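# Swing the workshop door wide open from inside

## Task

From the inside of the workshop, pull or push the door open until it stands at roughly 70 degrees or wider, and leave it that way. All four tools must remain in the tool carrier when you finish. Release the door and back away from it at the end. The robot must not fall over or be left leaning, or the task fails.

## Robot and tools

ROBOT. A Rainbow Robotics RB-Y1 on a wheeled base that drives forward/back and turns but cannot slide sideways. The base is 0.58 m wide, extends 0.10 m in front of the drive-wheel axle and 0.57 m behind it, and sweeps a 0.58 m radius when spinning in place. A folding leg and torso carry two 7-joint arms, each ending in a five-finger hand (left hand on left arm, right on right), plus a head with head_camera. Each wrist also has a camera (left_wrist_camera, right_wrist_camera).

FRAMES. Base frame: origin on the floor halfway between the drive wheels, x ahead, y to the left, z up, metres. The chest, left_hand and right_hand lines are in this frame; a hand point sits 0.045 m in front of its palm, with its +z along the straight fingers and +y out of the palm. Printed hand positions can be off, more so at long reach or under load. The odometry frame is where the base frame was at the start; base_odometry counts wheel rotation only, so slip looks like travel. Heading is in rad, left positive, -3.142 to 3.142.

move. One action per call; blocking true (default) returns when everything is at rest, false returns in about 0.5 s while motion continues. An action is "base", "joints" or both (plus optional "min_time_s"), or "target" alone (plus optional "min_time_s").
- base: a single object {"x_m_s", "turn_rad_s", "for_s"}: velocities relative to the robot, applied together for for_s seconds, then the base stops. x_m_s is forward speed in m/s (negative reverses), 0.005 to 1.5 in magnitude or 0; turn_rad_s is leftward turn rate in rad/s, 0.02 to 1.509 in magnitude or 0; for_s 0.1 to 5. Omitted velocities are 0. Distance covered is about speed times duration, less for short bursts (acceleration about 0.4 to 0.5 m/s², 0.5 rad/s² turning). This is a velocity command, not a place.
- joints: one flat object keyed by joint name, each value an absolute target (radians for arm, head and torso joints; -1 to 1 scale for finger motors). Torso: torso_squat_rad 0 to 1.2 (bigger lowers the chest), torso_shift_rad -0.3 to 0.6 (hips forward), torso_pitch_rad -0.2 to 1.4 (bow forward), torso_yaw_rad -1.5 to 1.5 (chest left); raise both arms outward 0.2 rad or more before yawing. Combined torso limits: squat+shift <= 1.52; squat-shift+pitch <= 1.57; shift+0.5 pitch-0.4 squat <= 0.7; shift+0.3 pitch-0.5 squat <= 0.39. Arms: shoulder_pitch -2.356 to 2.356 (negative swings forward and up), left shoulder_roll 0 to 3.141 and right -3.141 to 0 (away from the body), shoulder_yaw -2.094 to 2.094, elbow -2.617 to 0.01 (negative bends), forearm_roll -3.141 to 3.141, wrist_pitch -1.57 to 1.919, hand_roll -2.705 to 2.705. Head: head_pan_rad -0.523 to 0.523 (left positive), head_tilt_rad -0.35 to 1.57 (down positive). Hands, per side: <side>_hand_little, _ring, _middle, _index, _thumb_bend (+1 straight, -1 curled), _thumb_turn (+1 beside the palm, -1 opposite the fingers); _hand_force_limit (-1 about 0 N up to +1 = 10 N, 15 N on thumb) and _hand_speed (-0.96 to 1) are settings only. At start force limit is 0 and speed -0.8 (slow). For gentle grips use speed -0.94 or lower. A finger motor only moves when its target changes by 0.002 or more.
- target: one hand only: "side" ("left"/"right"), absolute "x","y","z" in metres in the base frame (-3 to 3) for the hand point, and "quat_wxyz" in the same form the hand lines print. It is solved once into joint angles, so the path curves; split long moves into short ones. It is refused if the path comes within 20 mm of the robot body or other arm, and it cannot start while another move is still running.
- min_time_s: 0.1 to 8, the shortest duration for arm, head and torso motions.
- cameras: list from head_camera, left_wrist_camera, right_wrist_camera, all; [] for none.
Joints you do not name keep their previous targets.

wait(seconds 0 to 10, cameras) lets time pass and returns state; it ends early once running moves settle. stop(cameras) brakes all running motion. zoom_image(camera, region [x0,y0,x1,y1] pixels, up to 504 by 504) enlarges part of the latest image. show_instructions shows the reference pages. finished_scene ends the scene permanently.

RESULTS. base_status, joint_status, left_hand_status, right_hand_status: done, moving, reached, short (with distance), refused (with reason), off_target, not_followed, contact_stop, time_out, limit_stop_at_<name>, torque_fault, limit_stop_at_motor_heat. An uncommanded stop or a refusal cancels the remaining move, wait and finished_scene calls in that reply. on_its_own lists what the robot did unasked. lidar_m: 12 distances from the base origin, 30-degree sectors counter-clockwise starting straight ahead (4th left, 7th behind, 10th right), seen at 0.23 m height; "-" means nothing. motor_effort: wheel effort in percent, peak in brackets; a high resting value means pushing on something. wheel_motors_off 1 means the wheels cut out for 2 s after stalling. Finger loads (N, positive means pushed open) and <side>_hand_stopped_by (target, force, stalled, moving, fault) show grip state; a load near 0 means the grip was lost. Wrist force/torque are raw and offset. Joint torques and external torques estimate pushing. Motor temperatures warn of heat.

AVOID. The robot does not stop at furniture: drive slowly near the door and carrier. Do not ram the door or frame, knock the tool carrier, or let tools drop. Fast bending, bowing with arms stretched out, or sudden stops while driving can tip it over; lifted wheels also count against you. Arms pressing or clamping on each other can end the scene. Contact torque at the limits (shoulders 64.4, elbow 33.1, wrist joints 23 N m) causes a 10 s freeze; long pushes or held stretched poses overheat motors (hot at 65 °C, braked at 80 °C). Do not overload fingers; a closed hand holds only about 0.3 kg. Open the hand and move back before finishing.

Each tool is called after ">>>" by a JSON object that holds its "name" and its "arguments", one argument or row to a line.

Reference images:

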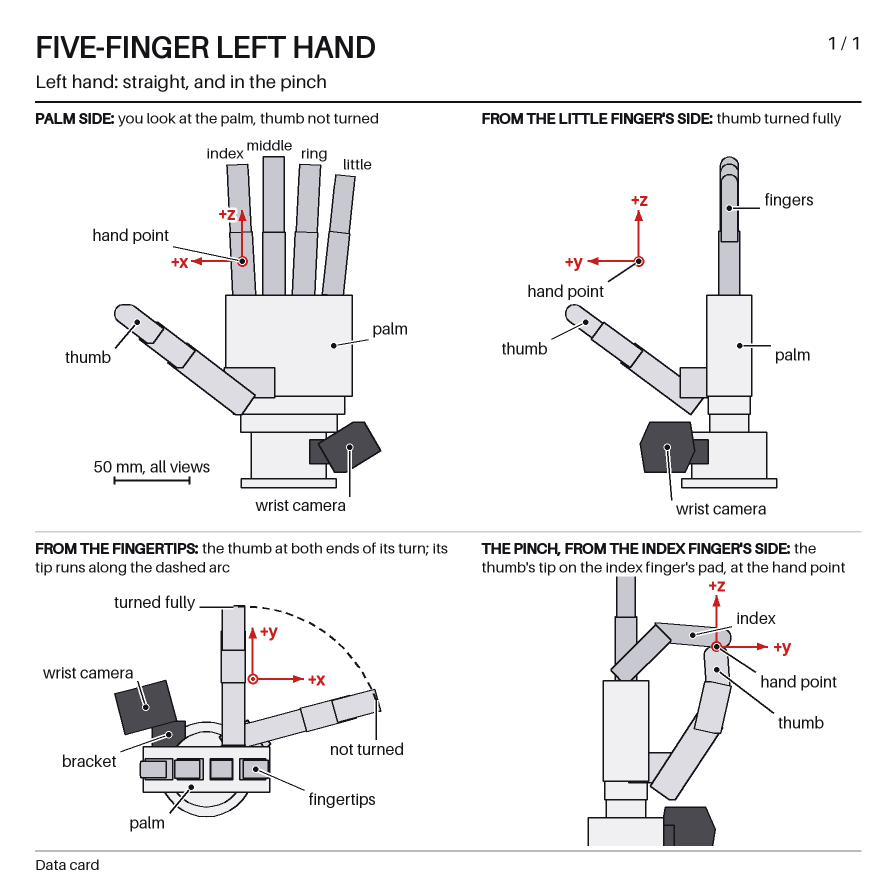

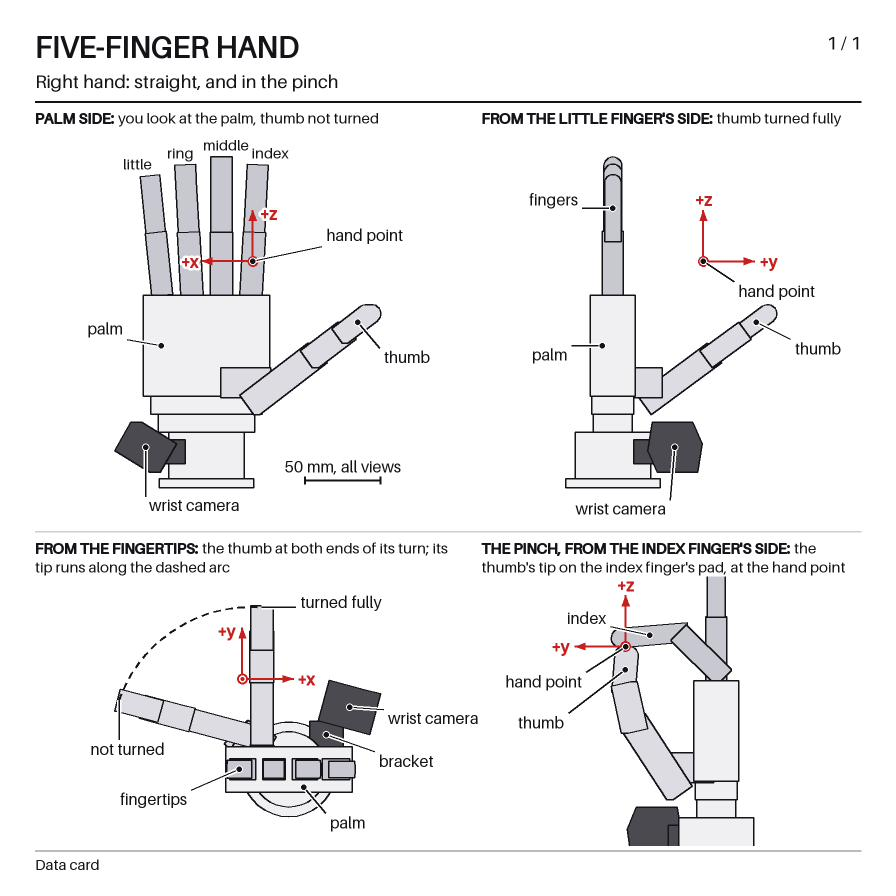

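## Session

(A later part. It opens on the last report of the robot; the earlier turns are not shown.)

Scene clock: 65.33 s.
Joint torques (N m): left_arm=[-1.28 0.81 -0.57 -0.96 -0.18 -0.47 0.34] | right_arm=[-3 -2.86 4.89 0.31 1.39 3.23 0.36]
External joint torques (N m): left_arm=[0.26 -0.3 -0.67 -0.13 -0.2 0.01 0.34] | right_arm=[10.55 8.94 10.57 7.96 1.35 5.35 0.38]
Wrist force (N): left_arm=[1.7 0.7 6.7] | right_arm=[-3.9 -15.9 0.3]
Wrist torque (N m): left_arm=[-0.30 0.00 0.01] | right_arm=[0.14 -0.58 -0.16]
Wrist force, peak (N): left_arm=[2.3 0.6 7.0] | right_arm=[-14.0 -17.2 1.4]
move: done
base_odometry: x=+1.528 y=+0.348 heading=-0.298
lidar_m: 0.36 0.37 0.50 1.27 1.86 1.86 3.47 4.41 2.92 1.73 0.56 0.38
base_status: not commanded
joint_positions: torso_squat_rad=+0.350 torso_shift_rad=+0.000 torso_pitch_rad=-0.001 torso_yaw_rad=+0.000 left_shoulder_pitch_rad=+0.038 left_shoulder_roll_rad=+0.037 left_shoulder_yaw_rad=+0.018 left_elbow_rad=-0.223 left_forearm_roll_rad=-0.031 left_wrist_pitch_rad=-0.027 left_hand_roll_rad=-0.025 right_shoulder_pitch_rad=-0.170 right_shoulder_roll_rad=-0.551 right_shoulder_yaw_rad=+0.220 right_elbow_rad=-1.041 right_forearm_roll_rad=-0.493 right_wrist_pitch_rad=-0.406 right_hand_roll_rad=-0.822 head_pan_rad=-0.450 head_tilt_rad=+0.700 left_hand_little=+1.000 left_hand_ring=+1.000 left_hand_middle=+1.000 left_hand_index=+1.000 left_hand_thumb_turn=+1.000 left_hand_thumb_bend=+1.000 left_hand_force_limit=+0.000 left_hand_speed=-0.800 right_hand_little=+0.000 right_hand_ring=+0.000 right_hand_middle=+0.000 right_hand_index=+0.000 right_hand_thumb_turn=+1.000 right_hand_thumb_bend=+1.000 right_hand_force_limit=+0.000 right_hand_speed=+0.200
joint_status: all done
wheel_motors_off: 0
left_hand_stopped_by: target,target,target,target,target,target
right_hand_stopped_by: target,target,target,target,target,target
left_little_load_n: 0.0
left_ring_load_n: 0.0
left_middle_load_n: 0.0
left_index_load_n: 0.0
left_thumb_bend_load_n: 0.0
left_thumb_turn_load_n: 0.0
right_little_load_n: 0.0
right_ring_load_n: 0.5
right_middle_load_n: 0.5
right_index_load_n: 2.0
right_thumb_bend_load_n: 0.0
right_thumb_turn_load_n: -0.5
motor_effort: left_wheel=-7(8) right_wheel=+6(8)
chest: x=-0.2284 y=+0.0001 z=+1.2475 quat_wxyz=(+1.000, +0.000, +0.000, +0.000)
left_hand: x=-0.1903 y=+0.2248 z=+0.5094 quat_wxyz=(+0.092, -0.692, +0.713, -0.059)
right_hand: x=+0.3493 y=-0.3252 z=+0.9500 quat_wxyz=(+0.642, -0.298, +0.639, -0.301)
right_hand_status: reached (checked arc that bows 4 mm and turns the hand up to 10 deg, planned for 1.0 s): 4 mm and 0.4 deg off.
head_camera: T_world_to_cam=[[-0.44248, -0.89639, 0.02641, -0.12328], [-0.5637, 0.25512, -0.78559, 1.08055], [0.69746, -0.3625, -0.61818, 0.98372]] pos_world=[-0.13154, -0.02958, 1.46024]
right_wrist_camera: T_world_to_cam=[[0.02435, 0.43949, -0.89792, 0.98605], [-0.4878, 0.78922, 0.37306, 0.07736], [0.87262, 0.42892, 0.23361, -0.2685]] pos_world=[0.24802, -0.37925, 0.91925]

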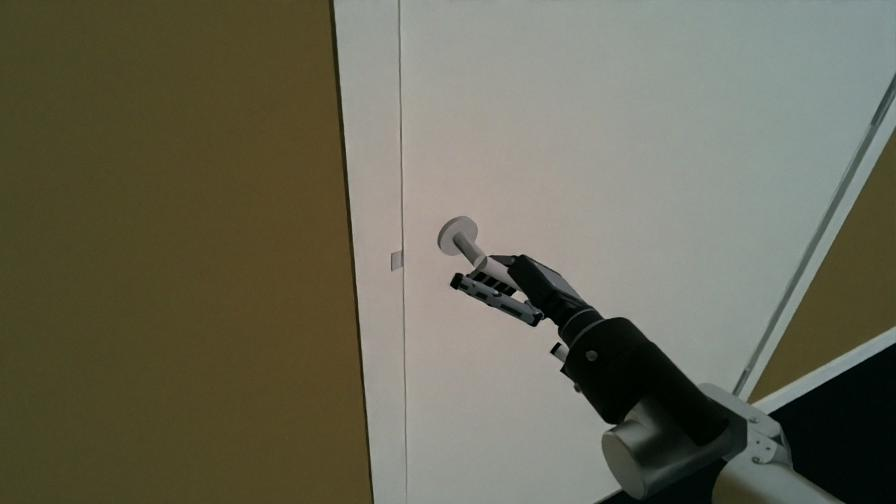

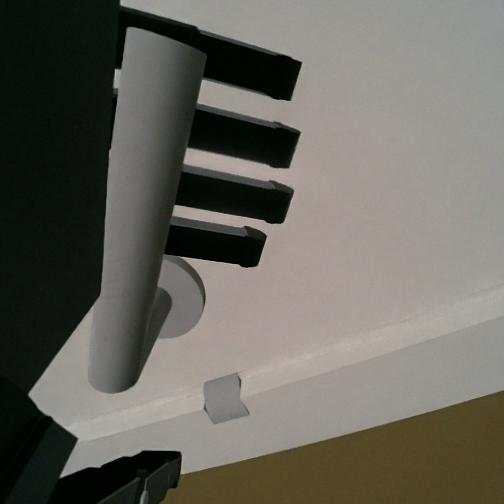

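>>> {"name": "move", "arguments": {
  "base": {"x_m_s": -0.08, "for_s": 0.9},
  "cameras": ["head_camera", "right_wrist_camera"]
}}

Scene clock: 67.20 s.
Joint torques (N m): left_arm=[-1.41 1.67 -0.33 -1.2 0 -0.17 0.38] | right_arm=[-11.09 6.52 12.03 -11.12 5.25 0.2 0.7]
External joint torques (N m): left_arm=[0.13 0.53 -0.43 -0.37 -0.02 0.3 0.38] | right_arm=[2.41 18.39 17.72 -3.5 5.2 2.32 0.73]
Wrist force (N): left_arm=[0.8 1.0 6.2] | right_arm=[24.8 -28.9 8.3]
Wrist torque (N m): left_arm=[-0.23 0.17 -0.02] | right_arm=[-0.47 -1.12 1.59]
Wrist force, peak (N): left_arm=[1.5 0.2 6.9] | right_arm=[27.2 -30.5 -6.2]
move: done
base_odometry: x=+1.459 y=+0.369 heading=-0.298
lidar_m: 0.43 0.45 0.61 1.49 1.82 3.01 3.73 3.94 2.88 2.07 0.55 0.44
base_status: done (sent for 0.9 of 0.9 s)
joint_positions: torso_squat_rad=+0.350 torso_shift_rad=+0.000 torso_pitch_rad=+0.000 torso_yaw_rad=-0.001 left_shoulder_pitch_rad=+0.038 left_shoulder_roll_rad=+0.037 left_shoulder_yaw_rad=+0.018 left_elbow_rad=-0.223 left_forearm_roll_rad=-0.031 left_wrist_pitch_rad=-0.027 left_hand_roll_rad=-0.025 right_shoulder_pitch_rad=-0.168 right_shoulder_roll_rad=-0.553 right_shoulder_yaw_rad=+0.218 right_elbow_rad=-1.038 right_forearm_roll_rad=-0.494 right_wrist_pitch_rad=-0.406 right_hand_roll_rad=-0.822 head_pan_rad=-0.450 head_tilt_rad=+0.700 left_hand_little=+1.000 left_hand_ring=+1.000 left_hand_middle=+1.000 left_hand_index=+1.000 left_hand_thumb_turn=+1.000 left_hand_thumb_bend=+1.000 left_hand_force_limit=+0.000 left_hand_speed=-0.800 right_hand_little=+0.000 right_hand_ring=+0.000 right_hand_middle=+0.000 right_hand_index=+0.001 right_hand_thumb_turn=+1.000 right_hand_thumb_bend=+1.000 right_hand_force_limit=+0.000 right_hand_speed=+0.200
joint_status: not commanded
wheel_motors_off: 0
left_hand_stopped_by: target,target,target,target,target,target
right_hand_stopped_by: target,target,target,target,target,target
left_little_load_n: 0.0
left_ring_load_n: 0.0
left_middle_load_n: 0.0
left_index_load_n: 0.0
left_thumb_bend_load_n: 0.0
left_thumb_turn_load_n: 0.0
right_little_load_n: 0.0
right_ring_load_n: 0.0
right_middle_load_n: 0.0
right_index_load_n: 5.5
right_thumb_bend_load_n: -0.5
right_thumb_turn_load_n: 0.0
motor_effort: left_wheel=-5(28) right_wheel=+2(21)
chest: x=-0.2282 y=-0.0003 z=+1.2475 quat_wxyz=(+1.000, +0.000, +0.000, +0.000)
left_hand: x=-0.1902 y=+0.2247 z=+0.5095 quat_wxyz=(+0.092, -0.692, +0.714, -0.059)
right_hand: x=+0.3484 y=-0.3291 z=+0.9481 quat_wxyz=(+0.639, -0.297, +0.641, -0.303)
head_camera: T_world_to_cam=[[-0.44299, -0.89615, 0.02606, -0.12323], [-0.56369, 0.25581, -0.78537, 1.08044], [0.69715, -0.3626, -0.61847, 0.98385]] pos_world=[-0.13144, -0.03008, 1.46025]
right_wrist_camera: T_world_to_cam=[[0.02306, 0.43819, -0.89858, 0.9868], [-0.48213, 0.79227, 0.37397, 0.07869], [0.87579, 0.42461, 0.22954, -0.26426]] pos_world=[0.24661, -0.38255, 0.91796]

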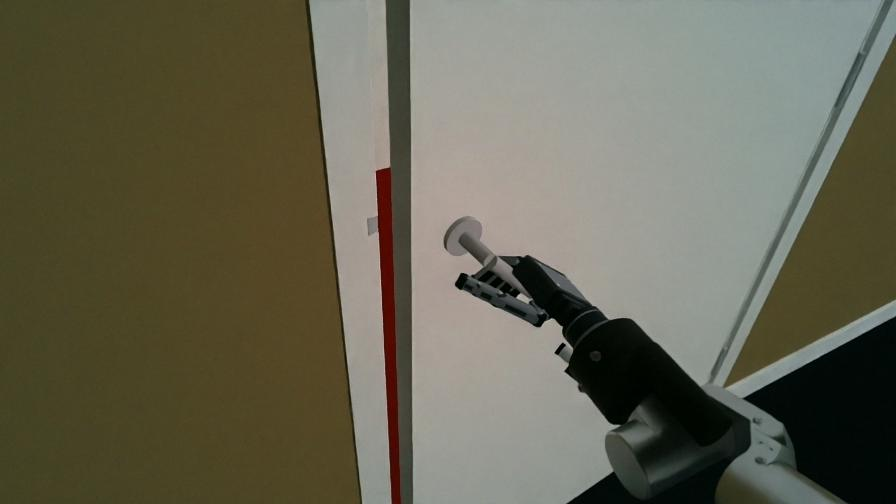

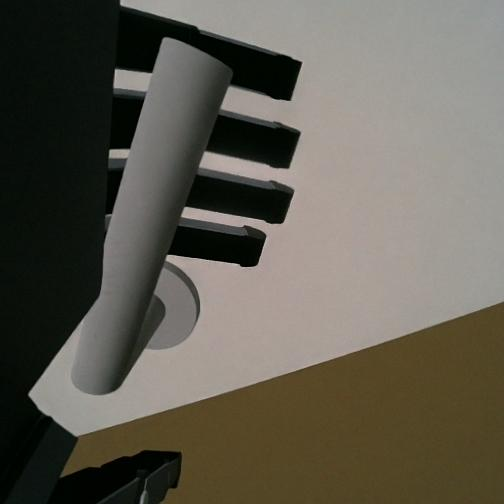

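>>> {"name": "move", "arguments": {
  "target": {"side": "right", "x": 0.347, "y": -0.36, "z": 0.969, "quat_wxyz": [0.55339, -0.48674, 0.51291, -0.44018]},
  "min_time_s": 1.2
}}

>>> {"name": "move", "arguments": {
  "base": {"x_m_s": -0.1, "for_s": 1.0},
  "cameras": ["head_camera", "right_wrist_camera"]
}}

Scene clock: 72.97 s.
Joint torques (N m): left_arm=[-1.66 1.17 -0.6 -0.84 0.11 -0.29 0.14] | right_arm=[-7.83 -13.03 -6.01 -3.46 -0.21 0.3 0.04]
External joint torques (N m): left_arm=[-0.13 0.05 -0.7 -0.02 0.09 0.18 0.14] | right_arm=[5.51 0.98 1.47 3.77 -0.06 2.24 0.05]
Wrist force (N): left_arm=[1.0 -0.1 5.2] | right_arm=[0.5 0.0 -0.8]
Wrist torque (N m): left_arm=[-0.32 0.06 0.03] | right_arm=[0.68 -0.58 -0.02]
Wrist force, peak (N): left_arm=[1.7 1.1 6.9] | right_arm=[35.7 -19.9 8.7]
move: done
base_odometry: x=+1.459 y=+0.369 heading=-0.298
lidar_m: 0.43 0.45 0.61 1.49 1.82 3.00 3.72 3.94 2.87 2.07 0.55 0.44
base_status: not commanded
joint_positions: torso_squat_rad=+0.350 torso_shift_rad=+0.000 torso_pitch_rad=+0.000 torso_yaw_rad=+0.000 left_shoulder_pitch_rad=+0.038 left_shoulder_roll_rad=+0.037 left_shoulder_yaw_rad=+0.018 left_elbow_rad=-0.223 left_forearm_roll_rad=-0.031 left_wrist_pitch_rad=-0.027 left_hand_roll_rad=-0.025 right_shoulder_pitch_rad=-0.139 right_shoulder_roll_rad=-0.706 right_shoulder_yaw_rad=+0.214 right_elbow_rad=-1.193 right_forearm_roll_rad=-0.304 right_wrist_pitch_rad=-0.326 right_hand_roll_rad=-0.574 head_pan_rad=-0.450 head_tilt_rad=+0.700 left_hand_little=+1.000 left_hand_ring=+1.000 left_hand_middle=+1.000 left_hand_index=+1.000 left_hand_thumb_turn=+1.000 left_hand_thumb_bend=+1.000 left_hand_force_limit=+0.000 left_hand_speed=-0.800 right_hand_little=+0.000 right_hand_ring=+0.000 right_hand_middle=+0.000 right_hand_index=+0.000 right_hand_thumb_turn=+1.000 right_hand_thumb_bend=+1.000 right_hand_force_limit=+0.000 right_hand_speed=+0.200
joint_status: all done
wheel_motors_off: 0
left_hand_stopped_by: target,target,target,target,target,target
right_hand_stopped_by: target,target,target,target,target,target
left_little_load_n: 0.0
left_ring_load_n: 0.0
left_middle_load_n: 0.0
left_index_load_n: 0.0
left_thumb_bend_load_n: 0.0
left_thumb_turn_load_n: 0.0
right_little_load_n: 1.0
right_ring_load_n: 0.0
right_middle_load_n: 0.0
right_index_load_n: 0.0
right_thumb_bend_load_n: 0.0
right_thumb_turn_load_n: -0.5
motor_effort: left_wheel=-1(5) right_wheel=+1(2)
chest: x=-0.2282 y=+0.0000 z=+1.2475 quat_wxyz=(+1.000, +0.000, +0.000, +0.000)
left_hand: x=-0.1904 y=+0.2248 z=+0.5095 quat_wxyz=(+0.092, -0.692, +0.713, -0.059)
right_hand: x=+0.3477 y=-0.3593 z=+0.9708 quat_wxyz=(+0.556, -0.487, +0.510, -0.439)
right_hand_status: reached (checked arc that bows 5 mm and turns the hand up to 32 deg, planned for 1.2 s): 2 mm and 0.5 deg off.
pictures: none

Scene clock: 74.60 s.
Joint torques (N m): left_arm=[-1.93 1.05 -0.21 -1.06 -0.02 -0.28 0.14] | right_arm=[-4.78 -2.62 5.03 -4.83 1.76 0.91 0]
External joint torques (N m): left_arm=[-0.38 -0.07 -0.31 -0.23 -0.04 0.2 0.14] | right_arm=[8.6 11.45 12.53 2.39 1.91 2.85 0.01]
Wrist force (N): left_arm=[1.2 0.3 6.5] | right_arm=[16.9 -12.0 4.0]
Wrist torque (N m): left_arm=[-0.35 0.09 -0.06] | right_arm=[0.44 -1.46 0.67]
Wrist force, peak (N): left_arm=[1.9 0.7 6.9] | right_arm=[21.0 -15.6 -7.8]
move: done
base_odometry: x=+1.364 y=+0.398 heading=-0.297
lidar_m: 0.53 0.55 0.75 1.85 1.75 2.96 3.63 3.86 2.82 2.50 0.55 0.44
base_status: done (sent for 1 of 1 s)
joint_positions: torso_squat_rad=+0.350 torso_shift_rad=+0.000 torso_pitch_rad=-0.001 torso_yaw_rad=+0.000 left_shoulder_pitch_rad=+0.038 left_shoulder_roll_rad=+0.037 left_shoulder_yaw_rad=+0.018 left_elbow_rad=-0.223 left_forearm_roll_rad=-0.031 left_wrist_pitch_rad=-0.027 left_hand_roll_rad=-0.025 right_shoulder_pitch_rad=-0.140 right_shoulder_roll_rad=-0.708 right_shoulder_yaw_rad=+0.211 right_elbow_rad=-1.193 right_forearm_roll_rad=-0.304 right_wrist_pitch_rad=-0.326 right_hand_roll_rad=-0.574 head_pan_rad=-0.450 head_tilt_rad=+0.700 left_hand_little=+1.000 left_hand_ring=+1.000 left_hand_middle=+1.000 left_hand_index=+1.000 left_hand_thumb_turn=+1.000 left_hand_thumb_bend=+1.000 left_hand_force_limit=+0.000 left_hand_speed=-0.800 right_hand_little=+0.001 right_hand_ring=+0.000 right_hand_middle=+0.000 right_hand_index=+0.000 right_hand_thumb_turn=+1.000 right_hand_thumb_bend=+1.000 right_hand_force_limit=+0.000 right_hand_speed=+0.200
joint_status: not commanded
wheel_motors_off: 0
left_hand_stopped_by: target,target,target,target,target,target
right_hand_stopped_by: target,target,target,target,target,target
left_little_load_n: 0.0
left_ring_load_n: 0.0
left_middle_load_n: 0.0
left_index_load_n: 0.0
left_thumb_bend_load_n: 0.0
left_thumb_turn_load_n: 0.0
right_little_load_n: 5.5
right_ring_load_n: 0.0
right_middle_load_n: 0.0
right_index_load_n: 0.0
right_thumb_bend_load_n: 0.0
right_thumb_turn_load_n: -0.5
motor_effort: left_wheel=+9(22) right_wheel=-16(31)
chest: x=-0.2284 y=+0.0000 z=+1.2475 quat_wxyz=(+1.000, +0.000, +0.000, +0.000)
left_hand: x=-0.1903 y=+0.2248 z=+0.5095 quat_wxyz=(+0.092, -0.692, +0.714, -0.059)
right_hand: x=+0.3482 y=-0.3617 z=+0.9727 quat_wxyz=(+0.556, -0.486, +0.510, -0.441)
head_camera: T_world_to_cam=[[-0.44266, -0.8963, 0.02623, -0.12322], [-0.56368, 0.2554, -0.78551, 1.0805], [0.69736, -0.3625, -0.61829, 0.98379]] pos_world=[-0.13154, -0.02978, 1.46024]
right_wrist_camera: T_world_to_cam=[[0.03519, -0.09945, -0.99442, 0.91776], [-0.56455, 0.81908, -0.10189, 0.59662], [0.82465, 0.56499, -0.02733, 0.06257]] pos_world=[0.25294, -0.43276, 0.97514]

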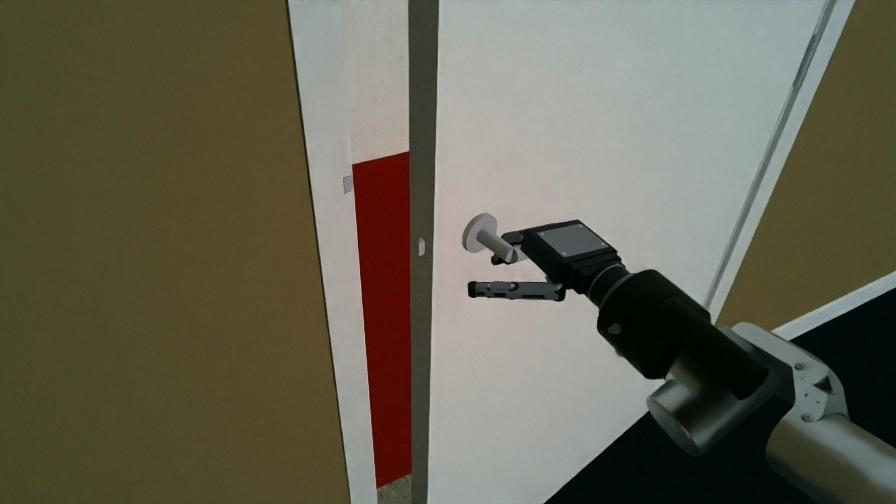

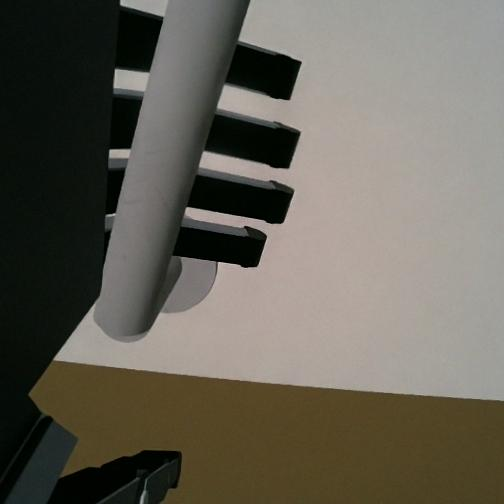

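>>> {"name": "move", "arguments": {
  "target": {"side": "right", "x": 0.348, "y": -0.4, "z": 0.971, "quat_wxyz": [0.59966, -0.54167, 0.45452, -0.37471]},
  "min_time_s": 0.8
}}

>>> {"name": "move", "arguments": {
  "base": {"x_m_s": -0.12, "for_s": 1.1},
  "cameras": ["head_camera", "right_wrist_camera"]
}}

Scene clock: 76.87 s.
Joint torques (N m): left_arm=[-1.34 1.04 -0.68 -0.65 0.15 -0.35 0.23] | right_arm=[-12.75 -11.6 -0.39 -2.04 0.54 -0.88 0.15]
External joint torques (N m): left_arm=[0.2 -0.08 -0.78 0.17 0.13 0.13 0.23] | right_arm=[3.88 5.68 4.85 0.56 1.76 0.51 0.16]
Wrist force (N): left_arm=[1.2 1.0 6.4] | right_arm=[4.7 3.0 -0.5]
Wrist torque (N m): left_arm=[-0.25 0.12 -0.02] | right_arm=[1.05 -0.54 0.26]
Wrist force, peak (N): left_arm=[1.4 0.9 7.3] | right_arm=[64.3 4.5 10.4]
move: done
base_odometry: x=+1.364 y=+0.398 heading=-0.297
lidar_m: 0.53 0.54 0.74 1.85 1.75 2.96 5.09 3.87 2.83 2.51 0.54 0.45
base_status: not commanded
joint_positions: torso_squat_rad=+0.350 torso_shift_rad=+0.000 torso_pitch_rad=+0.000 torso_yaw_rad=+0.000 left_shoulder_pitch_rad=+0.038 left_shoulder_roll_rad=+0.037 left_shoulder_yaw_rad=+0.018 left_elbow_rad=-0.223 left_forearm_roll_rad=-0.031 left_wrist_pitch_rad=-0.027 left_hand_roll_rad=-0.025 right_shoulder_pitch_rad=-0.511 right_shoulder_roll_rad=-0.826 right_shoulder_yaw_rad=+0.607 right_elbow_rad=-0.459 right_forearm_roll_rad=-0.193 right_wrist_pitch_rad=-0.907 right_hand_roll_rad=-0.996 head_pan_rad=-0.450 head_tilt_rad=+0.700 left_hand_little=+1.000 left_hand_ring=+1.000 left_hand_middle=+1.000 left_hand_index=+1.000 left_hand_thumb_turn=+1.000 left_hand_thumb_bend=+1.000 left_hand_force_limit=+0.000 left_hand_speed=-0.800 right_hand_little=+0.000 right_hand_ring=+0.000 right_hand_middle=+0.000 right_hand_index=+0.000 right_hand_thumb_turn=+1.000 right_hand_thumb_bend=+1.000 right_hand_force_limit=+0.000 right_hand_speed=+0.200
joint_status: all done
wheel_motors_off: 0
left_hand_stopped_by: target,target,target,target,target,target
right_hand_stopped_by: target,target,target,target,target,target
left_little_load_n: 0.0
left_ring_load_n: -0.5
left_middle_load_n: 0.0
left_index_load_n: 0.0
left_thumb_bend_load_n: 0.0
left_thumb_turn_load_n: 0.0
right_little_load_n: 0.0
right_ring_load_n: 1.0
right_middle_load_n: 0.0
right_index_load_n: 0.0
right_thumb_bend_load_n: 0.0
right_thumb_turn_load_n: 0.0
motor_effort: left_wheel=+10(18) right_wheel=-19(30)
chest: x=-0.2282 y=+0.0000 z=+1.2475 quat_wxyz=(+1.000, +0.000, +0.000, +0.000)
left_hand: x=-0.1904 y=+0.2248 z=+0.5095 quat_wxyz=(+0.092, -0.692, +0.713, -0.059)
right_hand: x=+0.3483 y=-0.3998 z=+0.9728 quat_wxyz=(+0.595, -0.542, +0.458, -0.378)
right_hand_status: reached (checked arc that bows 28 mm and turns the hand up to 12 deg, planned for 1.0 s): 2 mm and 0.8 deg off.
pictures: none

Scene clock: 78.77 s.
Joint torques (N m): left_arm=[-1.53 1.03 -0.05 -0.98 0.04 -0.25 0.28] | right_arm=[-7.45 12.84 8.95 -14.31 8.6 -7.87 -0.59]
External joint torques (N m): left_arm=[0.01 -0.11 -0.15 -0.16 0.02 0.22 0.28] | right_arm=[9.16 30.25 14.19 -11.74 9.83 -6.49 -0.58]
Wrist force (N): left_arm=[1.2 1.1 6.0] | right_arm=[53.9 -13.9 12.1]
Wrist torque (N m): left_arm=[-0.21 0.10 -0.05] | right_arm=[0.12 -2.20 1.94]
Wrist force, peak (N): left_arm=[1.6 -0.5 7.0] | right_arm=[57.4 -11.7 19.5]
move: done
base_odometry: x=+1.238 y=+0.437 heading=-0.299
lidar_m: 0.66 0.69 0.91 2.17 1.67 2.94 3.49 3.76 2.75 3.06 0.52 0.47
base_status: done (sent for 1.1 of 1.1 s)
joint_positions: torso_squat_rad=+0.350 torso_shift_rad=+0.000 torso_pitch_rad=+0.000 torso_yaw_rad=+0.000 left_shoulder_pitch_rad=+0.038 left_shoulder_roll_rad=+0.037 left_shoulder_yaw_rad=+0.018 left_elbow_rad=-0.223 left_forearm_roll_rad=-0.031 left_wrist_pitch_rad=-0.027 left_hand_roll_rad=-0.025 right_shoulder_pitch_rad=-0.512 right_shoulder_roll_rad=-0.832 right_shoulder_yaw_rad=+0.604 right_elbow_rad=-0.456 right_forearm_roll_rad=-0.195 right_wrist_pitch_rad=-0.905 right_hand_roll_rad=-0.996 head_pan_rad=-0.450 head_tilt_rad=+0.700 left_hand_little=+1.000 left_hand_ring=+1.000 left_hand_middle=+1.000 left_hand_index=+1.000 left_hand_thumb_turn=+1.000 left_hand_thumb_bend=+1.000 left_hand_force_limit=+0.000 left_hand_speed=-0.800 right_hand_little=+0.001 right_hand_ring=+0.000 right_hand_middle=+0.000 right_hand_index=+0.000 right_hand_thumb_turn=+1.000 right_hand_thumb_bend=+1.000 right_hand_force_limit=+0.000 right_hand_speed=+0.200
joint_status: not commanded
wheel_motors_off: 0
left_hand_stopped_by: target,target,target,target,target,target
right_hand_stopped_by: target,target,target,target,target,target
left_little_load_n: 0.0
left_ring_load_n: 0.0
left_middle_load_n: 0.0
left_index_load_n: 0.0
left_thumb_bend_load_n: 0.0
left_thumb_turn_load_n: 0.0
right_little_load_n: 8.0
right_ring_load_n: 0.0
right_middle_load_n: 0.0
right_index_load_n: -3.0
right_thumb_bend_load_n: 0.0
right_thumb_turn_load_n: 0.0
motor_effort: left_wheel=-18(25) right_wheel=+8(48)
chest: x=-0.2280 y=-0.0004 z=+1.2475 quat_wxyz=(+1.000, +0.000, +0.000, +0.000)
left_hand: x=-0.1902 y=+0.2247 z=+0.5095 quat_wxyz=(+0.092, -0.692, +0.714, -0.059)
right_hand: x=+0.3489 y=-0.4059 z=+0.9751 quat_wxyz=(+0.593, -0.540, +0.459, -0.383)
head_camera: T_world_to_cam=[[-0.44287, -0.89621, 0.02607, -0.12319], [-0.56396, 0.25584, -0.78517, 1.08023], [0.69701, -0.36243, -0.61873, 0.9839]] pos_world=[-0.13114, -0.03018, 1.46015]
right_wrist_camera: T_world_to_cam=[[0.04517, -0.10079, -0.99388, 0.91104], [-0.71856, 0.68789, -0.10242, 0.6344], [0.694, 0.71879, -0.04135, 0.20866]] pos_world=[0.26989, -0.49455, 0.97906]

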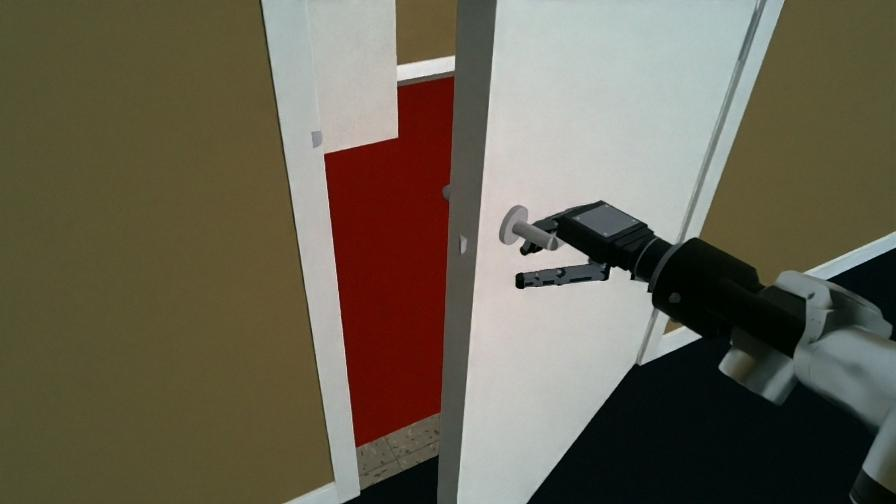

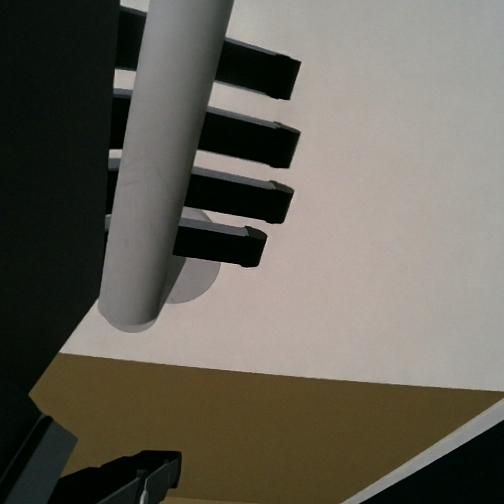

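>>> {"name": "move", "arguments": {
  "target": {"side": "right", "x": 0.347, "y": -0.43, "z": 0.973, "quat_wxyz": [0.60611, -0.54952, 0.44499, -0.36418]},
  "min_time_s": 0.6
}}

>>> {"name": "move", "arguments": {
  "target": {"side": "right", "x": 0.347, "y": -0.45, "z": 0.973, "quat_wxyz": [0.625, -0.5745, 0.4125, -0.3285]},
  "min_time_s": 0.8,
  "cameras": ["head_camera", "right_wrist_camera"]
}}

Scene clock: 80.93 s.
Joint torques (N m): left_arm=[-0.88 1.05 -0.27 -1 0.12 -0.47 0.12] | right_arm=[-11.21 -11.23 0.84 -0.22 0.82 0.3 -0.09]
External joint torques (N m): left_arm=[0.66 -0.06 -0.37 -0.18 0.1 0 0.12] | right_arm=[5.93 6.28 4.77 1.65 2.21 1.57 -0.08]
Wrist force (N): left_arm=[1.3 0.8 5.9] | right_arm=[3.1 -2.8 0.7]
Wrist torque (N m): left_arm=[-0.25 0.04 -0.01] | right_arm=[0.79 -0.59 0.10]
Wrist force, peak (N): left_arm=[1.8 1.0 7.0] | right_arm=[62.2 -9.4 12.2]
move: short
base_odometry: x=+1.237 y=+0.437 heading=-0.298
lidar_m: 0.67 0.69 0.91 2.17 1.66 2.94 3.50 3.76 2.75 3.05 0.48 0.46
base_status: not commanded
joint_positions: torso_squat_rad=+0.350 torso_shift_rad=+0.000 torso_pitch_rad=+0.000 torso_yaw_rad=+0.000 left_shoulder_pitch_rad=+0.038 left_shoulder_roll_rad=+0.037 left_shoulder_yaw_rad=+0.018 left_elbow_rad=-0.223 left_forearm_roll_rad=-0.031 left_wrist_pitch_rad=-0.027 left_hand_roll_rad=-0.025 right_shoulder_pitch_rad=-0.595 right_shoulder_roll_rad=-0.817 right_shoulder_yaw_rad=+0.646 right_elbow_rad=-0.267 right_forearm_roll_rad=-0.158 right_wrist_pitch_rad=-0.980 right_hand_roll_rad=-1.051 head_pan_rad=-0.450 head_tilt_rad=+0.700 left_hand_little=+1.000 left_hand_ring=+1.000 left_hand_middle=+1.000 left_hand_index=+1.000 left_hand_thumb_turn=+1.000 left_hand_thumb_bend=+1.000 left_hand_force_limit=+0.000 left_hand_speed=-0.800 right_hand_little=+0.000 right_hand_ring=+0.000 right_hand_middle=+0.000 right_hand_index=+0.000 right_hand_thumb_turn=+1.000 right_hand_thumb_bend=+1.000 right_hand_force_limit=+0.000 right_hand_speed=+0.200
joint_status: all done
wheel_motors_off: 0
left_hand_stopped_by: target,target,target,target,target,target
right_hand_stopped_by: target,target,target,target,target,target
left_little_load_n: 0.0
left_ring_load_n: 0.0
left_middle_load_n: 0.0
left_index_load_n: 0.0
left_thumb_bend_load_n: 0.0
left_thumb_turn_load_n: 0.0
right_little_load_n: 0.5
right_ring_load_n: -0.5
right_middle_load_n: 0.0
right_index_load_n: 0.0
right_thumb_bend_load_n: 0.0
right_thumb_turn_load_n: 0.0
motor_effort: left_wheel=-13(19) right_wheel=+10(11)
chest: x=-0.2283 y=+0.0001 z=+1.2475 quat_wxyz=(+1.000, +0.000, +0.000, +0.000)
left_hand: x=-0.1904 y=+0.2248 z=+0.5094 quat_wxyz=(+0.092, -0.692, +0.713, -0.059)
right_hand: x=+0.3475 y=-0.4295 z=+0.9757 quat_wxyz=(+0.575, -0.548, +0.468, -0.387)
right_hand_status: short (checked arc that bows 4 mm and turns the hand up to 3 deg, as near as the solve gets, planned for 0.6 s): 3 mm and 5.1 deg off. The place is met; only the turn is off.
pictures: none

Scene clock: 82.07 s.
Joint torques (N m): left_arm=[-1.66 1.15 -1.05 -0.93 0 -0.32 0.07] | right_arm=[-14.31 -15.64 -0.13 0.16 0.2 0.52 -0.25]
External joint torques (N m): left_arm=[-0.11 0.04 -1.15 -0.1 -0.01 0.16 0.07] | right_arm=[2.92 2.35 3.91 1.65 1.62 1.66 -0.25]
Wrist force (N): left_arm=[0.9 0.3 6.0] | right_arm=[0.1 2.1 -1.8]
Wrist torque (N m): left_arm=[-0.35 0.14 -0.08] | right_arm=[1.00 -0.41 0.09]
Wrist force, peak (N): left_arm=[1.2 1.0 6.8] | right_arm=[-3.4 3.7 4.7]
move: short
base_odometry: x=+1.237 y=+0.437 heading=-0.298
lidar_m: 0.67 0.69 0.93 2.17 1.68 2.94 3.49 3.76 2.75 3.05 0.46 0.45
base_status: not commanded
joint_positions: torso_squat_rad=+0.350 torso_shift_rad=+0.000 torso_pitch_rad=+0.000 torso_yaw_rad=+0.000 left_shoulder_pitch_rad=+0.038 left_shoulder_roll_rad=+0.037 left_shoulder_yaw_rad=+0.018 left_elbow_rad=-0.223 left_forearm_roll_rad=-0.031 left_wrist_pitch_rad=-0.027 left_hand_roll_rad=-0.025 right_shoulder_pitch_rad=-0.615 right_shoulder_roll_rad=-0.857 right_shoulder_yaw_rad=+0.682 right_elbow_rad=-0.267 right_forearm_roll_rad=-0.121 right_wrist_pitch_rad=-0.939 right_hand_roll_rad=-1.079 head_pan_rad=-0.450 head_tilt_rad=+0.700 left_hand_little=+1.000 left_hand_ring=+1.000 left_hand_middle=+1.000 left_hand_index=+1.000 left_hand_thumb_turn=+1.000 left_hand_thumb_bend=+1.000 left_hand_force_limit=+0.000 left_hand_speed=-0.800 right_hand_little=+0.000 right_hand_ring=+0.000 right_hand_middle=+0.000 right_hand_index=+0.000 right_hand_thumb_turn=+1.000 right_hand_thumb_bend=+1.000 right_hand_force_limit=+0.000 right_hand_speed=+0.200
joint_status: all done
wheel_motors_off: 0
left_hand_stopped_by: target,target,target,target,target,target
right_hand_stopped_by: target,target,target,target,target,target
left_little_load_n: 0.0
left_ring_load_n: 0.0
left_middle_load_n: 0.0
left_index_load_n: 0.0
left_thumb_bend_load_n: 0.0
left_thumb_turn_load_n: 0.0
right_little_load_n: 0.0
right_ring_load_n: 0.0
right_middle_load_n: 0.0
right_index_load_n: 0.0
right_thumb_bend_load_n: 0.0
right_thumb_turn_load_n: 0.0
motor_effort: left_wheel=-13(14) right_wheel=+11(11)
chest: x=-0.2282 y=+0.0001 z=+1.2475 quat_wxyz=(+1.000, +0.000, +0.000, +0.000)
left_hand: x=-0.1904 y=+0.2248 z=+0.5094 quat_wxyz=(+0.092, -0.692, +0.713, -0.059)
right_hand: x=+0.3471 y=-0.4494 z=+0.9745 quat_wxyz=(+0.546, -0.570, +0.474, -0.390)
right_hand_status: short (checked arc that bows 1 mm and turns the hand up to 4 deg, as near as the solve gets, planned for 0.8 s): 2 mm and 13.5 deg off. The place is met; only the turn is off.
head_camera: T_world_to_cam=[[-0.44242, -0.89641, 0.02648, -0.12329], [-0.56395, 0.25514, -0.78541, 1.08036], [0.69729, -0.36241, -0.61842, 0.9839]] pos_world=[-0.13134, -0.02958, 1.46024]
right_wrist_camera: T_world_to_cam=[[-0.03385, -0.18243, -0.98264, 0.88591], [-0.70304, 0.70316, -0.10632, 0.66833], [0.71034, 0.68724, -0.15206, 0.32924]] pos_world=[0.26598, -0.53459, 0.99165]

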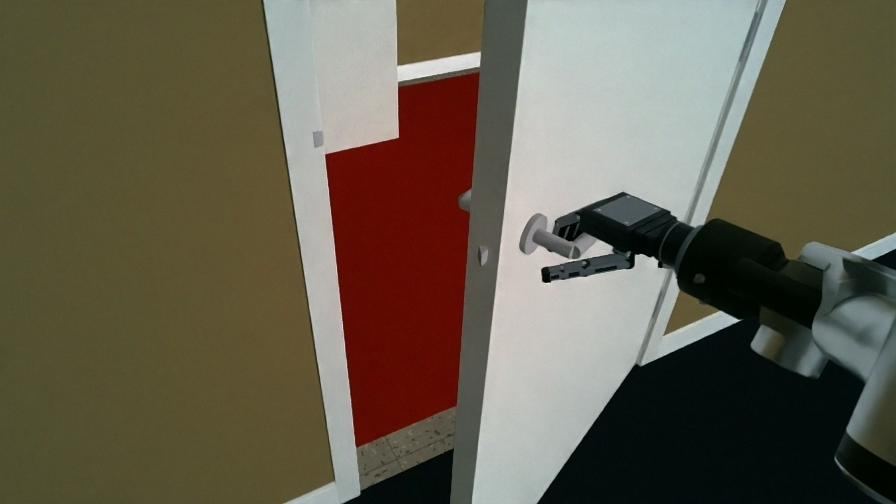

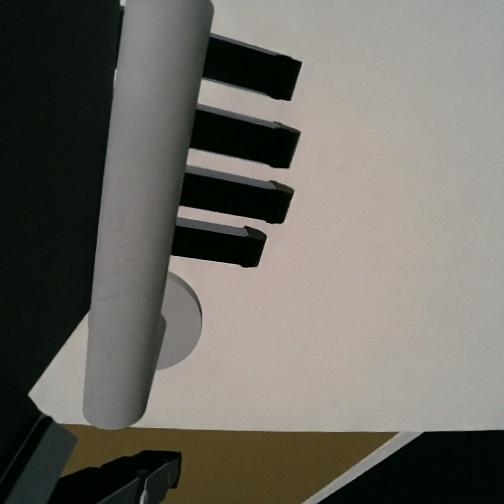

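>>> {"name": "move", "arguments": {
  "target": {"side": "right", "x": 0.35, "y": -0.445, "z": 1.065, "quat_wxyz": [0.546, -0.570, 0.474, -0.390]},
  "min_time_s": 1.2,
  "cameras": ["head_camera", "right_wrist_camera"]
}}

Scene clock: 86.20 s.
Joint torques (N m): left_arm=[-1.27 0.98 -0.33 -0.84 0.02 -0.26 0.12] | right_arm=[-14.51 -19.24 -9.84 -2.24 -1.13 -0.87 0.17]
External joint torques (N m): left_arm=[0.27 -0.14 -0.43 -0.01 0 0.21 0.12] | right_arm=[0.64 1.11 -0.01 -0.56 -0.2 0.1 0.17]
Wrist force (N): left_arm=[0.7 1.1 6.3] | right_arm=[1.2 10.7 0.3]
Wrist torque (N m): left_arm=[-0.24 0.19 -0.07] | right_arm=[1.14 -0.30 0.41]
Wrist force, peak (N): left_arm=[1.6 0.1 7.2] | right_arm=[-40.9 35.1 -28.2]
move: done
base_odometry: x=+1.237 y=+0.437 heading=-0.298
lidar_m: 0.67 0.69 0.92 2.17 1.67 2.95 3.49 3.75 2.74 3.06 0.67 0.50
base_status: not commanded
joint_positions: torso_squat_rad=+0.350 torso_shift_rad=+0.000 torso_pitch_rad=+0.000 torso_yaw_rad=+0.000 left_shoulder_pitch_rad=+0.038 left_shoulder_roll_rad=+0.037 left_shoulder_yaw_rad=+0.018 left_elbow_rad=-0.223 left_forearm_roll_rad=-0.031 left_wrist_pitch_rad=-0.027 left_hand_roll_rad=-0.025 right_shoulder_pitch_rad=-0.398 right_shoulder_roll_rad=-1.204 right_shoulder_yaw_rad=+0.581 right_elbow_rad=-1.007 right_forearm_roll_rad=-0.190 right_wrist_pitch_rad=-0.529 right_hand_roll_rad=-1.171 head_pan_rad=-0.450 head_tilt_rad=+0.700 left_hand_little=+1.000 left_hand_ring=+1.000 left_hand_middle=+1.000 left_hand_index=+1.000 left_hand_thumb_turn=+1.000 left_hand_thumb_bend=+1.000 left_hand_force_limit=+0.000 left_hand_speed=-0.800 right_hand_little=+0.000 right_hand_ring=+0.000 right_hand_middle=+0.000 right_hand_index=+0.000 right_hand_thumb_turn=+1.000 right_hand_thumb_bend=+1.000 right_hand_force_limit=+0.000 right_hand_speed=+0.200
joint_status: all done
wheel_motors_off: 0
left_hand_stopped_by: target,target,target,target,target,target
right_hand_stopped_by: target,target,target,target,target,target
left_little_load_n: 0.0
left_ring_load_n: 0.0
left_middle_load_n: 0.0
left_index_load_n: 0.0
left_thumb_bend_load_n: -0.5
left_thumb_turn_load_n: 0.0
right_little_load_n: 0.0
right_ring_load_n: 0.0
right_middle_load_n: 0.0
right_index_load_n: 0.0
right_thumb_bend_load_n: 0.0
right_thumb_turn_load_n: 0.0
motor_effort: left_wheel=-11(13) right_wheel=+13(23)
chest: x=-0.2281 y=+0.0000 z=+1.2475 quat_wxyz=(+1.000, +0.000, +0.000, +0.000)
left_hand: x=-0.1905 y=+0.2249 z=+0.5095 quat_wxyz=(+0.092, -0.692, +0.713, -0.059)
right_hand: x=+0.3500 y=-0.4452 z=+1.0649 quat_wxyz=(+0.546, -0.571, +0.474, -0.389)
right_hand_status: reached (checked arc that bows 41 mm and turns the hand up to 5 deg, planned for 1.2 s): 0 mm and 0.2 deg off.
head_camera: T_world_to_cam=[[-0.44237, -0.89644, 0.02632, -0.12305], [-0.56415, 0.25534, -0.7852, 1.0801], [0.69716, -0.3622, -0.61869, 0.98405]] pos_world=[-0.13114, -0.02968, 1.46015]
right_wrist_camera: T_world_to_cam=[[-0.03518, -0.18076, -0.9829, 0.9772], [-0.70491, 0.70166, -0.10381, 0.67431], [0.70843, 0.6892, -0.1521, 0.33966]] pos_world=[0.26908, -0.53059, 1.08215]

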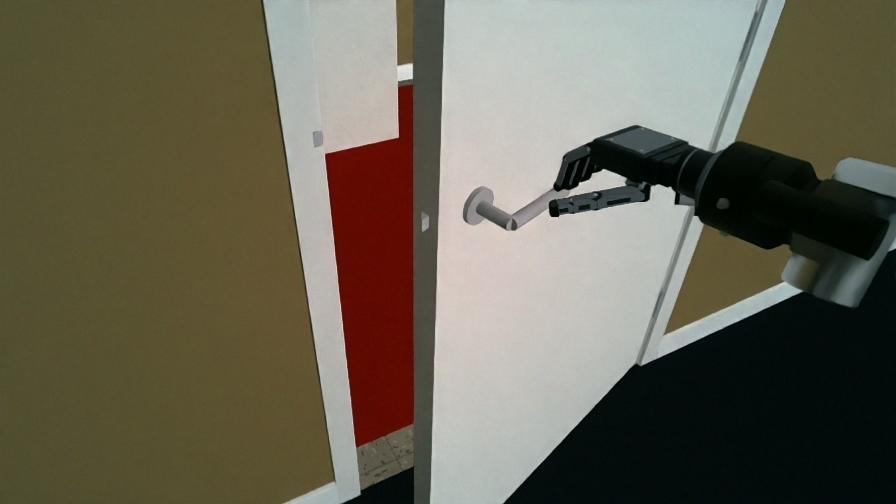

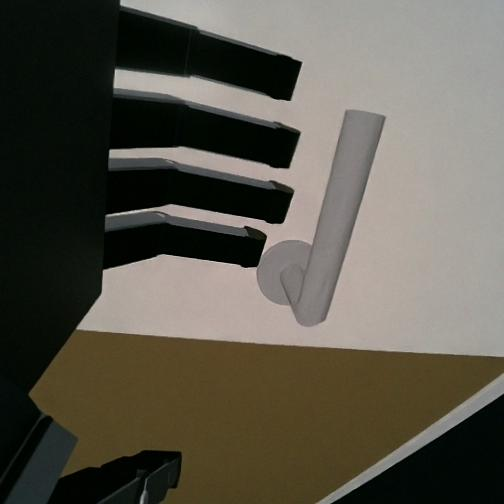

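>>> {"name": "move", "arguments": {
  "cameras": ["head_camera"]
}}

Scene clock: 86.47 s.
Joint torques (N m): left_arm=[-1.41 1.24 -0.58 -0.91 -0.14 -0.38 0.19] | right_arm=[-15.01 -18.41 -9.91 -2.09 -1.03 -0.88 -0.17]
External joint torques (N m): left_arm=[0.13 0.11 -0.68 -0.09 -0.16 0.09 0.19] | right_arm=[0.15 1.94 -0.09 -0.4 -0.1 0.1 -0.16]
Motor temperatures (°C): left_arm=[29 27 30 28 33 31 33] | right_arm=[27 26 24 25 31 32 33]
Wrist force (N): left_arm=[1.5 0.4 6.6] | right_arm=[1.5 10.8 0.6]
Wrist torque (N m): left_arm=[-0.33 0.02 -0.02] | right_arm=[1.14 -0.36 0.45]
Wrist force, peak (N): left_arm=[1.2 -0.2 6.9] | right_arm=[1.2 11.2 0.5]
base_odometry: x=+1.237 y=+0.437 heading=-0.298
lidar_m: 0.67 0.69 0.92 2.17 1.67 2.95 3.49 3.75 2.74 3.05 0.68 0.51
base_status: not commanded
joint_positions: torso_squat_rad=+0.350 torso_shift_rad=+0.000 torso_pitch_rad=+0.000 torso_yaw_rad=+0.000 left_shoulder_pitch_rad=+0.038 left_shoulder_roll_rad=+0.037 left_shoulder_yaw_rad=+0.018 left_elbow_rad=-0.223 left_forearm_roll_rad=-0.031 left_wrist_pitch_rad=-0.027 left_hand_roll_rad=-0.025 right_shoulder_pitch_rad=-0.398 right_shoulder_roll_rad=-1.204 right_shoulder_yaw_rad=+0.581 right_elbow_rad=-1.007 right_forearm_roll_rad=-0.190 right_wrist_pitch_rad=-0.529 right_hand_roll_rad=-1.171 head_pan_rad=-0.450 head_tilt_rad=+0.700 left_hand_little=+1.000 left_hand_ring=+1.000 left_hand_middle=+1.000 left_hand_index=+1.000 left_hand_thumb_turn=+1.000 left_hand_thumb_bend=+1.000 left_hand_force_limit=+0.000 left_hand_speed=-0.800 right_hand_little=+0.000 right_hand_ring=+0.000 right_hand_middle=+0.000 right_hand_index=+0.000 right_hand_thumb_turn=+1.000 right_hand_thumb_bend=+1.000 right_hand_force_limit=+0.000 right_hand_speed=+0.200
joint_status: all done
wheel_motors_off: 0
left_hand_stopped_by: target,target,target,target,target,target
right_hand_stopped_by: target,target,target,target,target,target
left_little_load_n: 0.0
left_ring_load_n: 0.0
left_middle_load_n: 0.0
left_index_load_n: 0.0
left_thumb_bend_load_n: 0.0
left_thumb_turn_load_n: 0.0
right_little_load_n: 0.0
right_ring_load_n: 0.0
right_middle_load_n: 0.5
right_index_load_n: 0.0
right_thumb_bend_load_n: 0.0
right_thumb_turn_load_n: 0.0
motor_effort: left_wheel=-12(13) right_wheel=+11(23)
chest: x=-0.2281 y=+0.0000 z=+1.2475 quat_wxyz=(+1.000, +0.000, +0.000, +0.000) (m; base frame)
left_hand: x=-0.1905 y=+0.2249 z=+0.5095 quat_wxyz=(+0.092, -0.692, +0.713, -0.059) (m; base frame)
right_hand: x=+0.3500 y=-0.4452 z=+1.0649 quat_wxyz=(+0.546, -0.571, +0.474, -0.389) (m; base frame)
right_hand_status: reached (checked arc that bows 41 mm and turns the hand up to 5 deg, planned for 1.2 s): 0 mm and 0.2 deg off.
pictures: head_camera
camera_calibration:
head_camera: T_world_to_cam=[[-0.44237, -0.89644, 0.02632, -0.12305], [-0.56415, 0.25534, -0.7852, 1.0801], [0.69716, -0.3622, -0.61869, 0.98405]] pos_world=[-0.13114, -0.02968, 1.46015]

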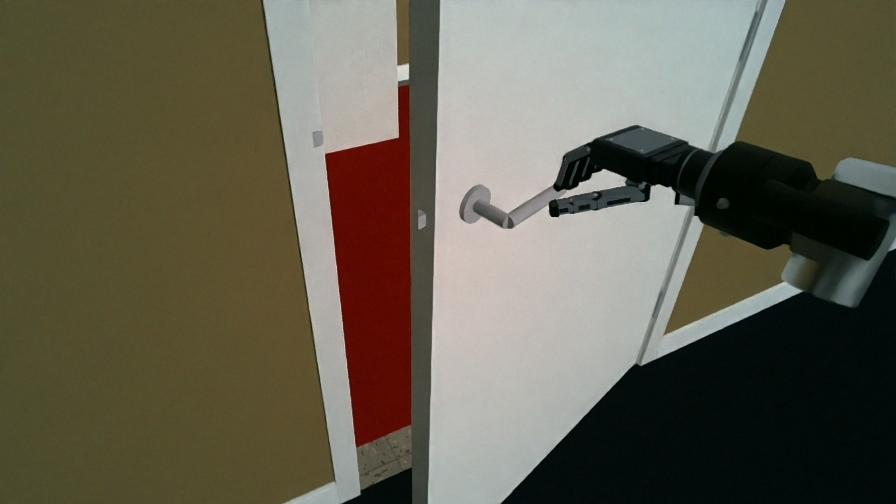

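>>> {"name": "move", "arguments": {
  "cameras": ["head_camera"]
}}

Scene clock: 87.90 s.
Joint torques (N m): left_arm=[-1.53 1.41 -0.62 -0.74 0.06 -0.33 0.22] | right_arm=[-15.13 -18.74 -9.78 -2.15 -1.11 -0.95 -0.04]
External joint torques (N m): left_arm=[0 0.28 -0.73 0.08 0.04 0.14 0.22] | right_arm=[0.02 1.6 0.04 -0.46 -0.19 0.02 -0.03]
Motor temperatures (°C): left_arm=[29 27 30 28 33 31 33] | right_arm=[27 26 24 25 31 32 33]
Wrist force (N): left_arm=[0.9 0.2 6.2] | right_arm=[1.2 10.9 0.5]
Wrist torque (N m): left_arm=[-0.33 0.13 -0.05] | right_arm=[1.16 -0.29 0.41]
Wrist force, peak (N): left_arm=[1.2 1.5 6.8] | right_arm=[1.6 11.2 0.1]
base_odometry: x=+1.237 y=+0.437 heading=-0.298
lidar_m: 0.67 0.69 0.92 2.17 1.67 2.95 3.49 3.76 2.74 3.06 0.68 0.50
base_status: not commanded
joint_positions: torso_squat_rad=+0.350 torso_shift_rad=+0.000 torso_pitch_rad=+0.000 torso_yaw_rad=+0.000 left_shoulder_pitch_rad=+0.038 left_shoulder_roll_rad=+0.037 left_shoulder_yaw_rad=+0.018 left_elbow_rad=-0.223 left_forearm_roll_rad=-0.031 left_wrist_pitch_rad=-0.027 left_hand_roll_rad=-0.025 right_shoulder_pitch_rad=-0.398 right_shoulder_roll_rad=-1.204 right_shoulder_yaw_rad=+0.581 right_elbow_rad=-1.007 right_forearm_roll_rad=-0.190 right_wrist_pitch_rad=-0.529 right_hand_roll_rad=-1.171 head_pan_rad=-0.450 head_tilt_rad=+0.700 left_hand_little=+1.000 left_hand_ring=+1.000 left_hand_middle=+1.000 left_hand_index=+1.000 left_hand_thumb_turn=+1.000 left_hand_thumb_bend=+1.000 left_hand_force_limit=+0.000 left_hand_speed=-0.800 right_hand_little=+0.000 right_hand_ring=+0.000 right_hand_middle=+0.000 right_hand_index=+0.000 right_hand_thumb_turn=+1.000 right_hand_thumb_bend=+1.000 right_hand_force_limit=+0.000 right_hand_speed=+0.200
joint_status: all done
wheel_motors_off: 0
left_hand_stopped_by: target,target,target,target,target,target
right_hand_stopped_by: target,target,target,target,target,target
left_little_load_n: 0.0
left_ring_load_n: 0.0
left_middle_load_n: 0.0
left_index_load_n: 0.0
left_thumb_bend_load_n: 0.0
left_thumb_turn_load_n: 0.0
right_little_load_n: 0.0
right_ring_load_n: 0.0
right_middle_load_n: 0.0
right_index_load_n: 0.0
right_thumb_bend_load_n: 0.0
right_thumb_turn_load_n: 0.0
motor_effort: left_wheel=-12(13) right_wheel=+12(23)
chest: x=-0.2281 y=+0.0000 z=+1.2475 quat_wxyz=(+1.000, +0.000, +0.000, +0.000) (m; base frame)
left_hand: x=-0.1905 y=+0.2249 z=+0.5095 quat_wxyz=(+0.092, -0.692, +0.713, -0.059) (m; base frame)
right_hand: x=+0.3500 y=-0.4452 z=+1.0649 quat_wxyz=(+0.546, -0.571, +0.474, -0.389) (m; base frame)
right_hand_status: reached (checked arc that bows 41 mm and turns the hand up to 5 deg, planned for 1.2 s): 0 mm and 0.2 deg off.
pictures: head_camera
camera_calibration:
head_camera: T_world_to_cam=[[-0.44237, -0.89644, 0.02632, -0.12305], [-0.56415, 0.25534, -0.7852, 1.0801], [0.69716, -0.3622, -0.61869, 0.98405]] pos_world=[-0.13114, -0.02968, 1.46015]

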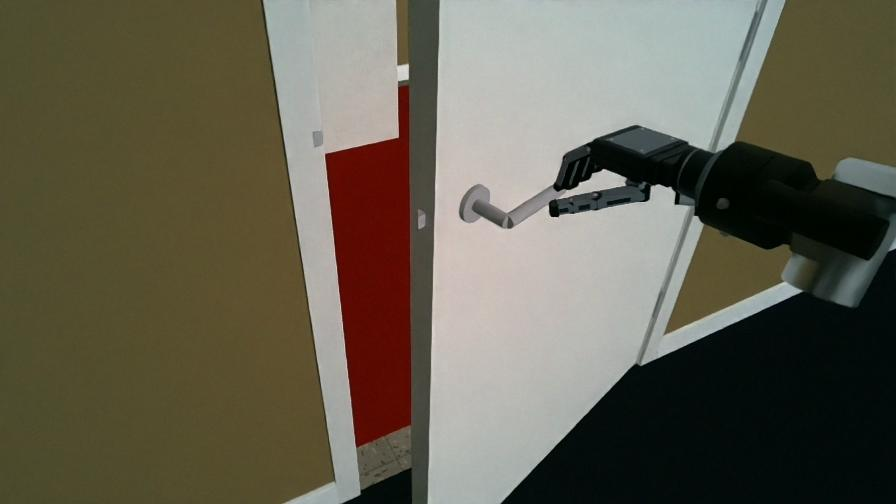

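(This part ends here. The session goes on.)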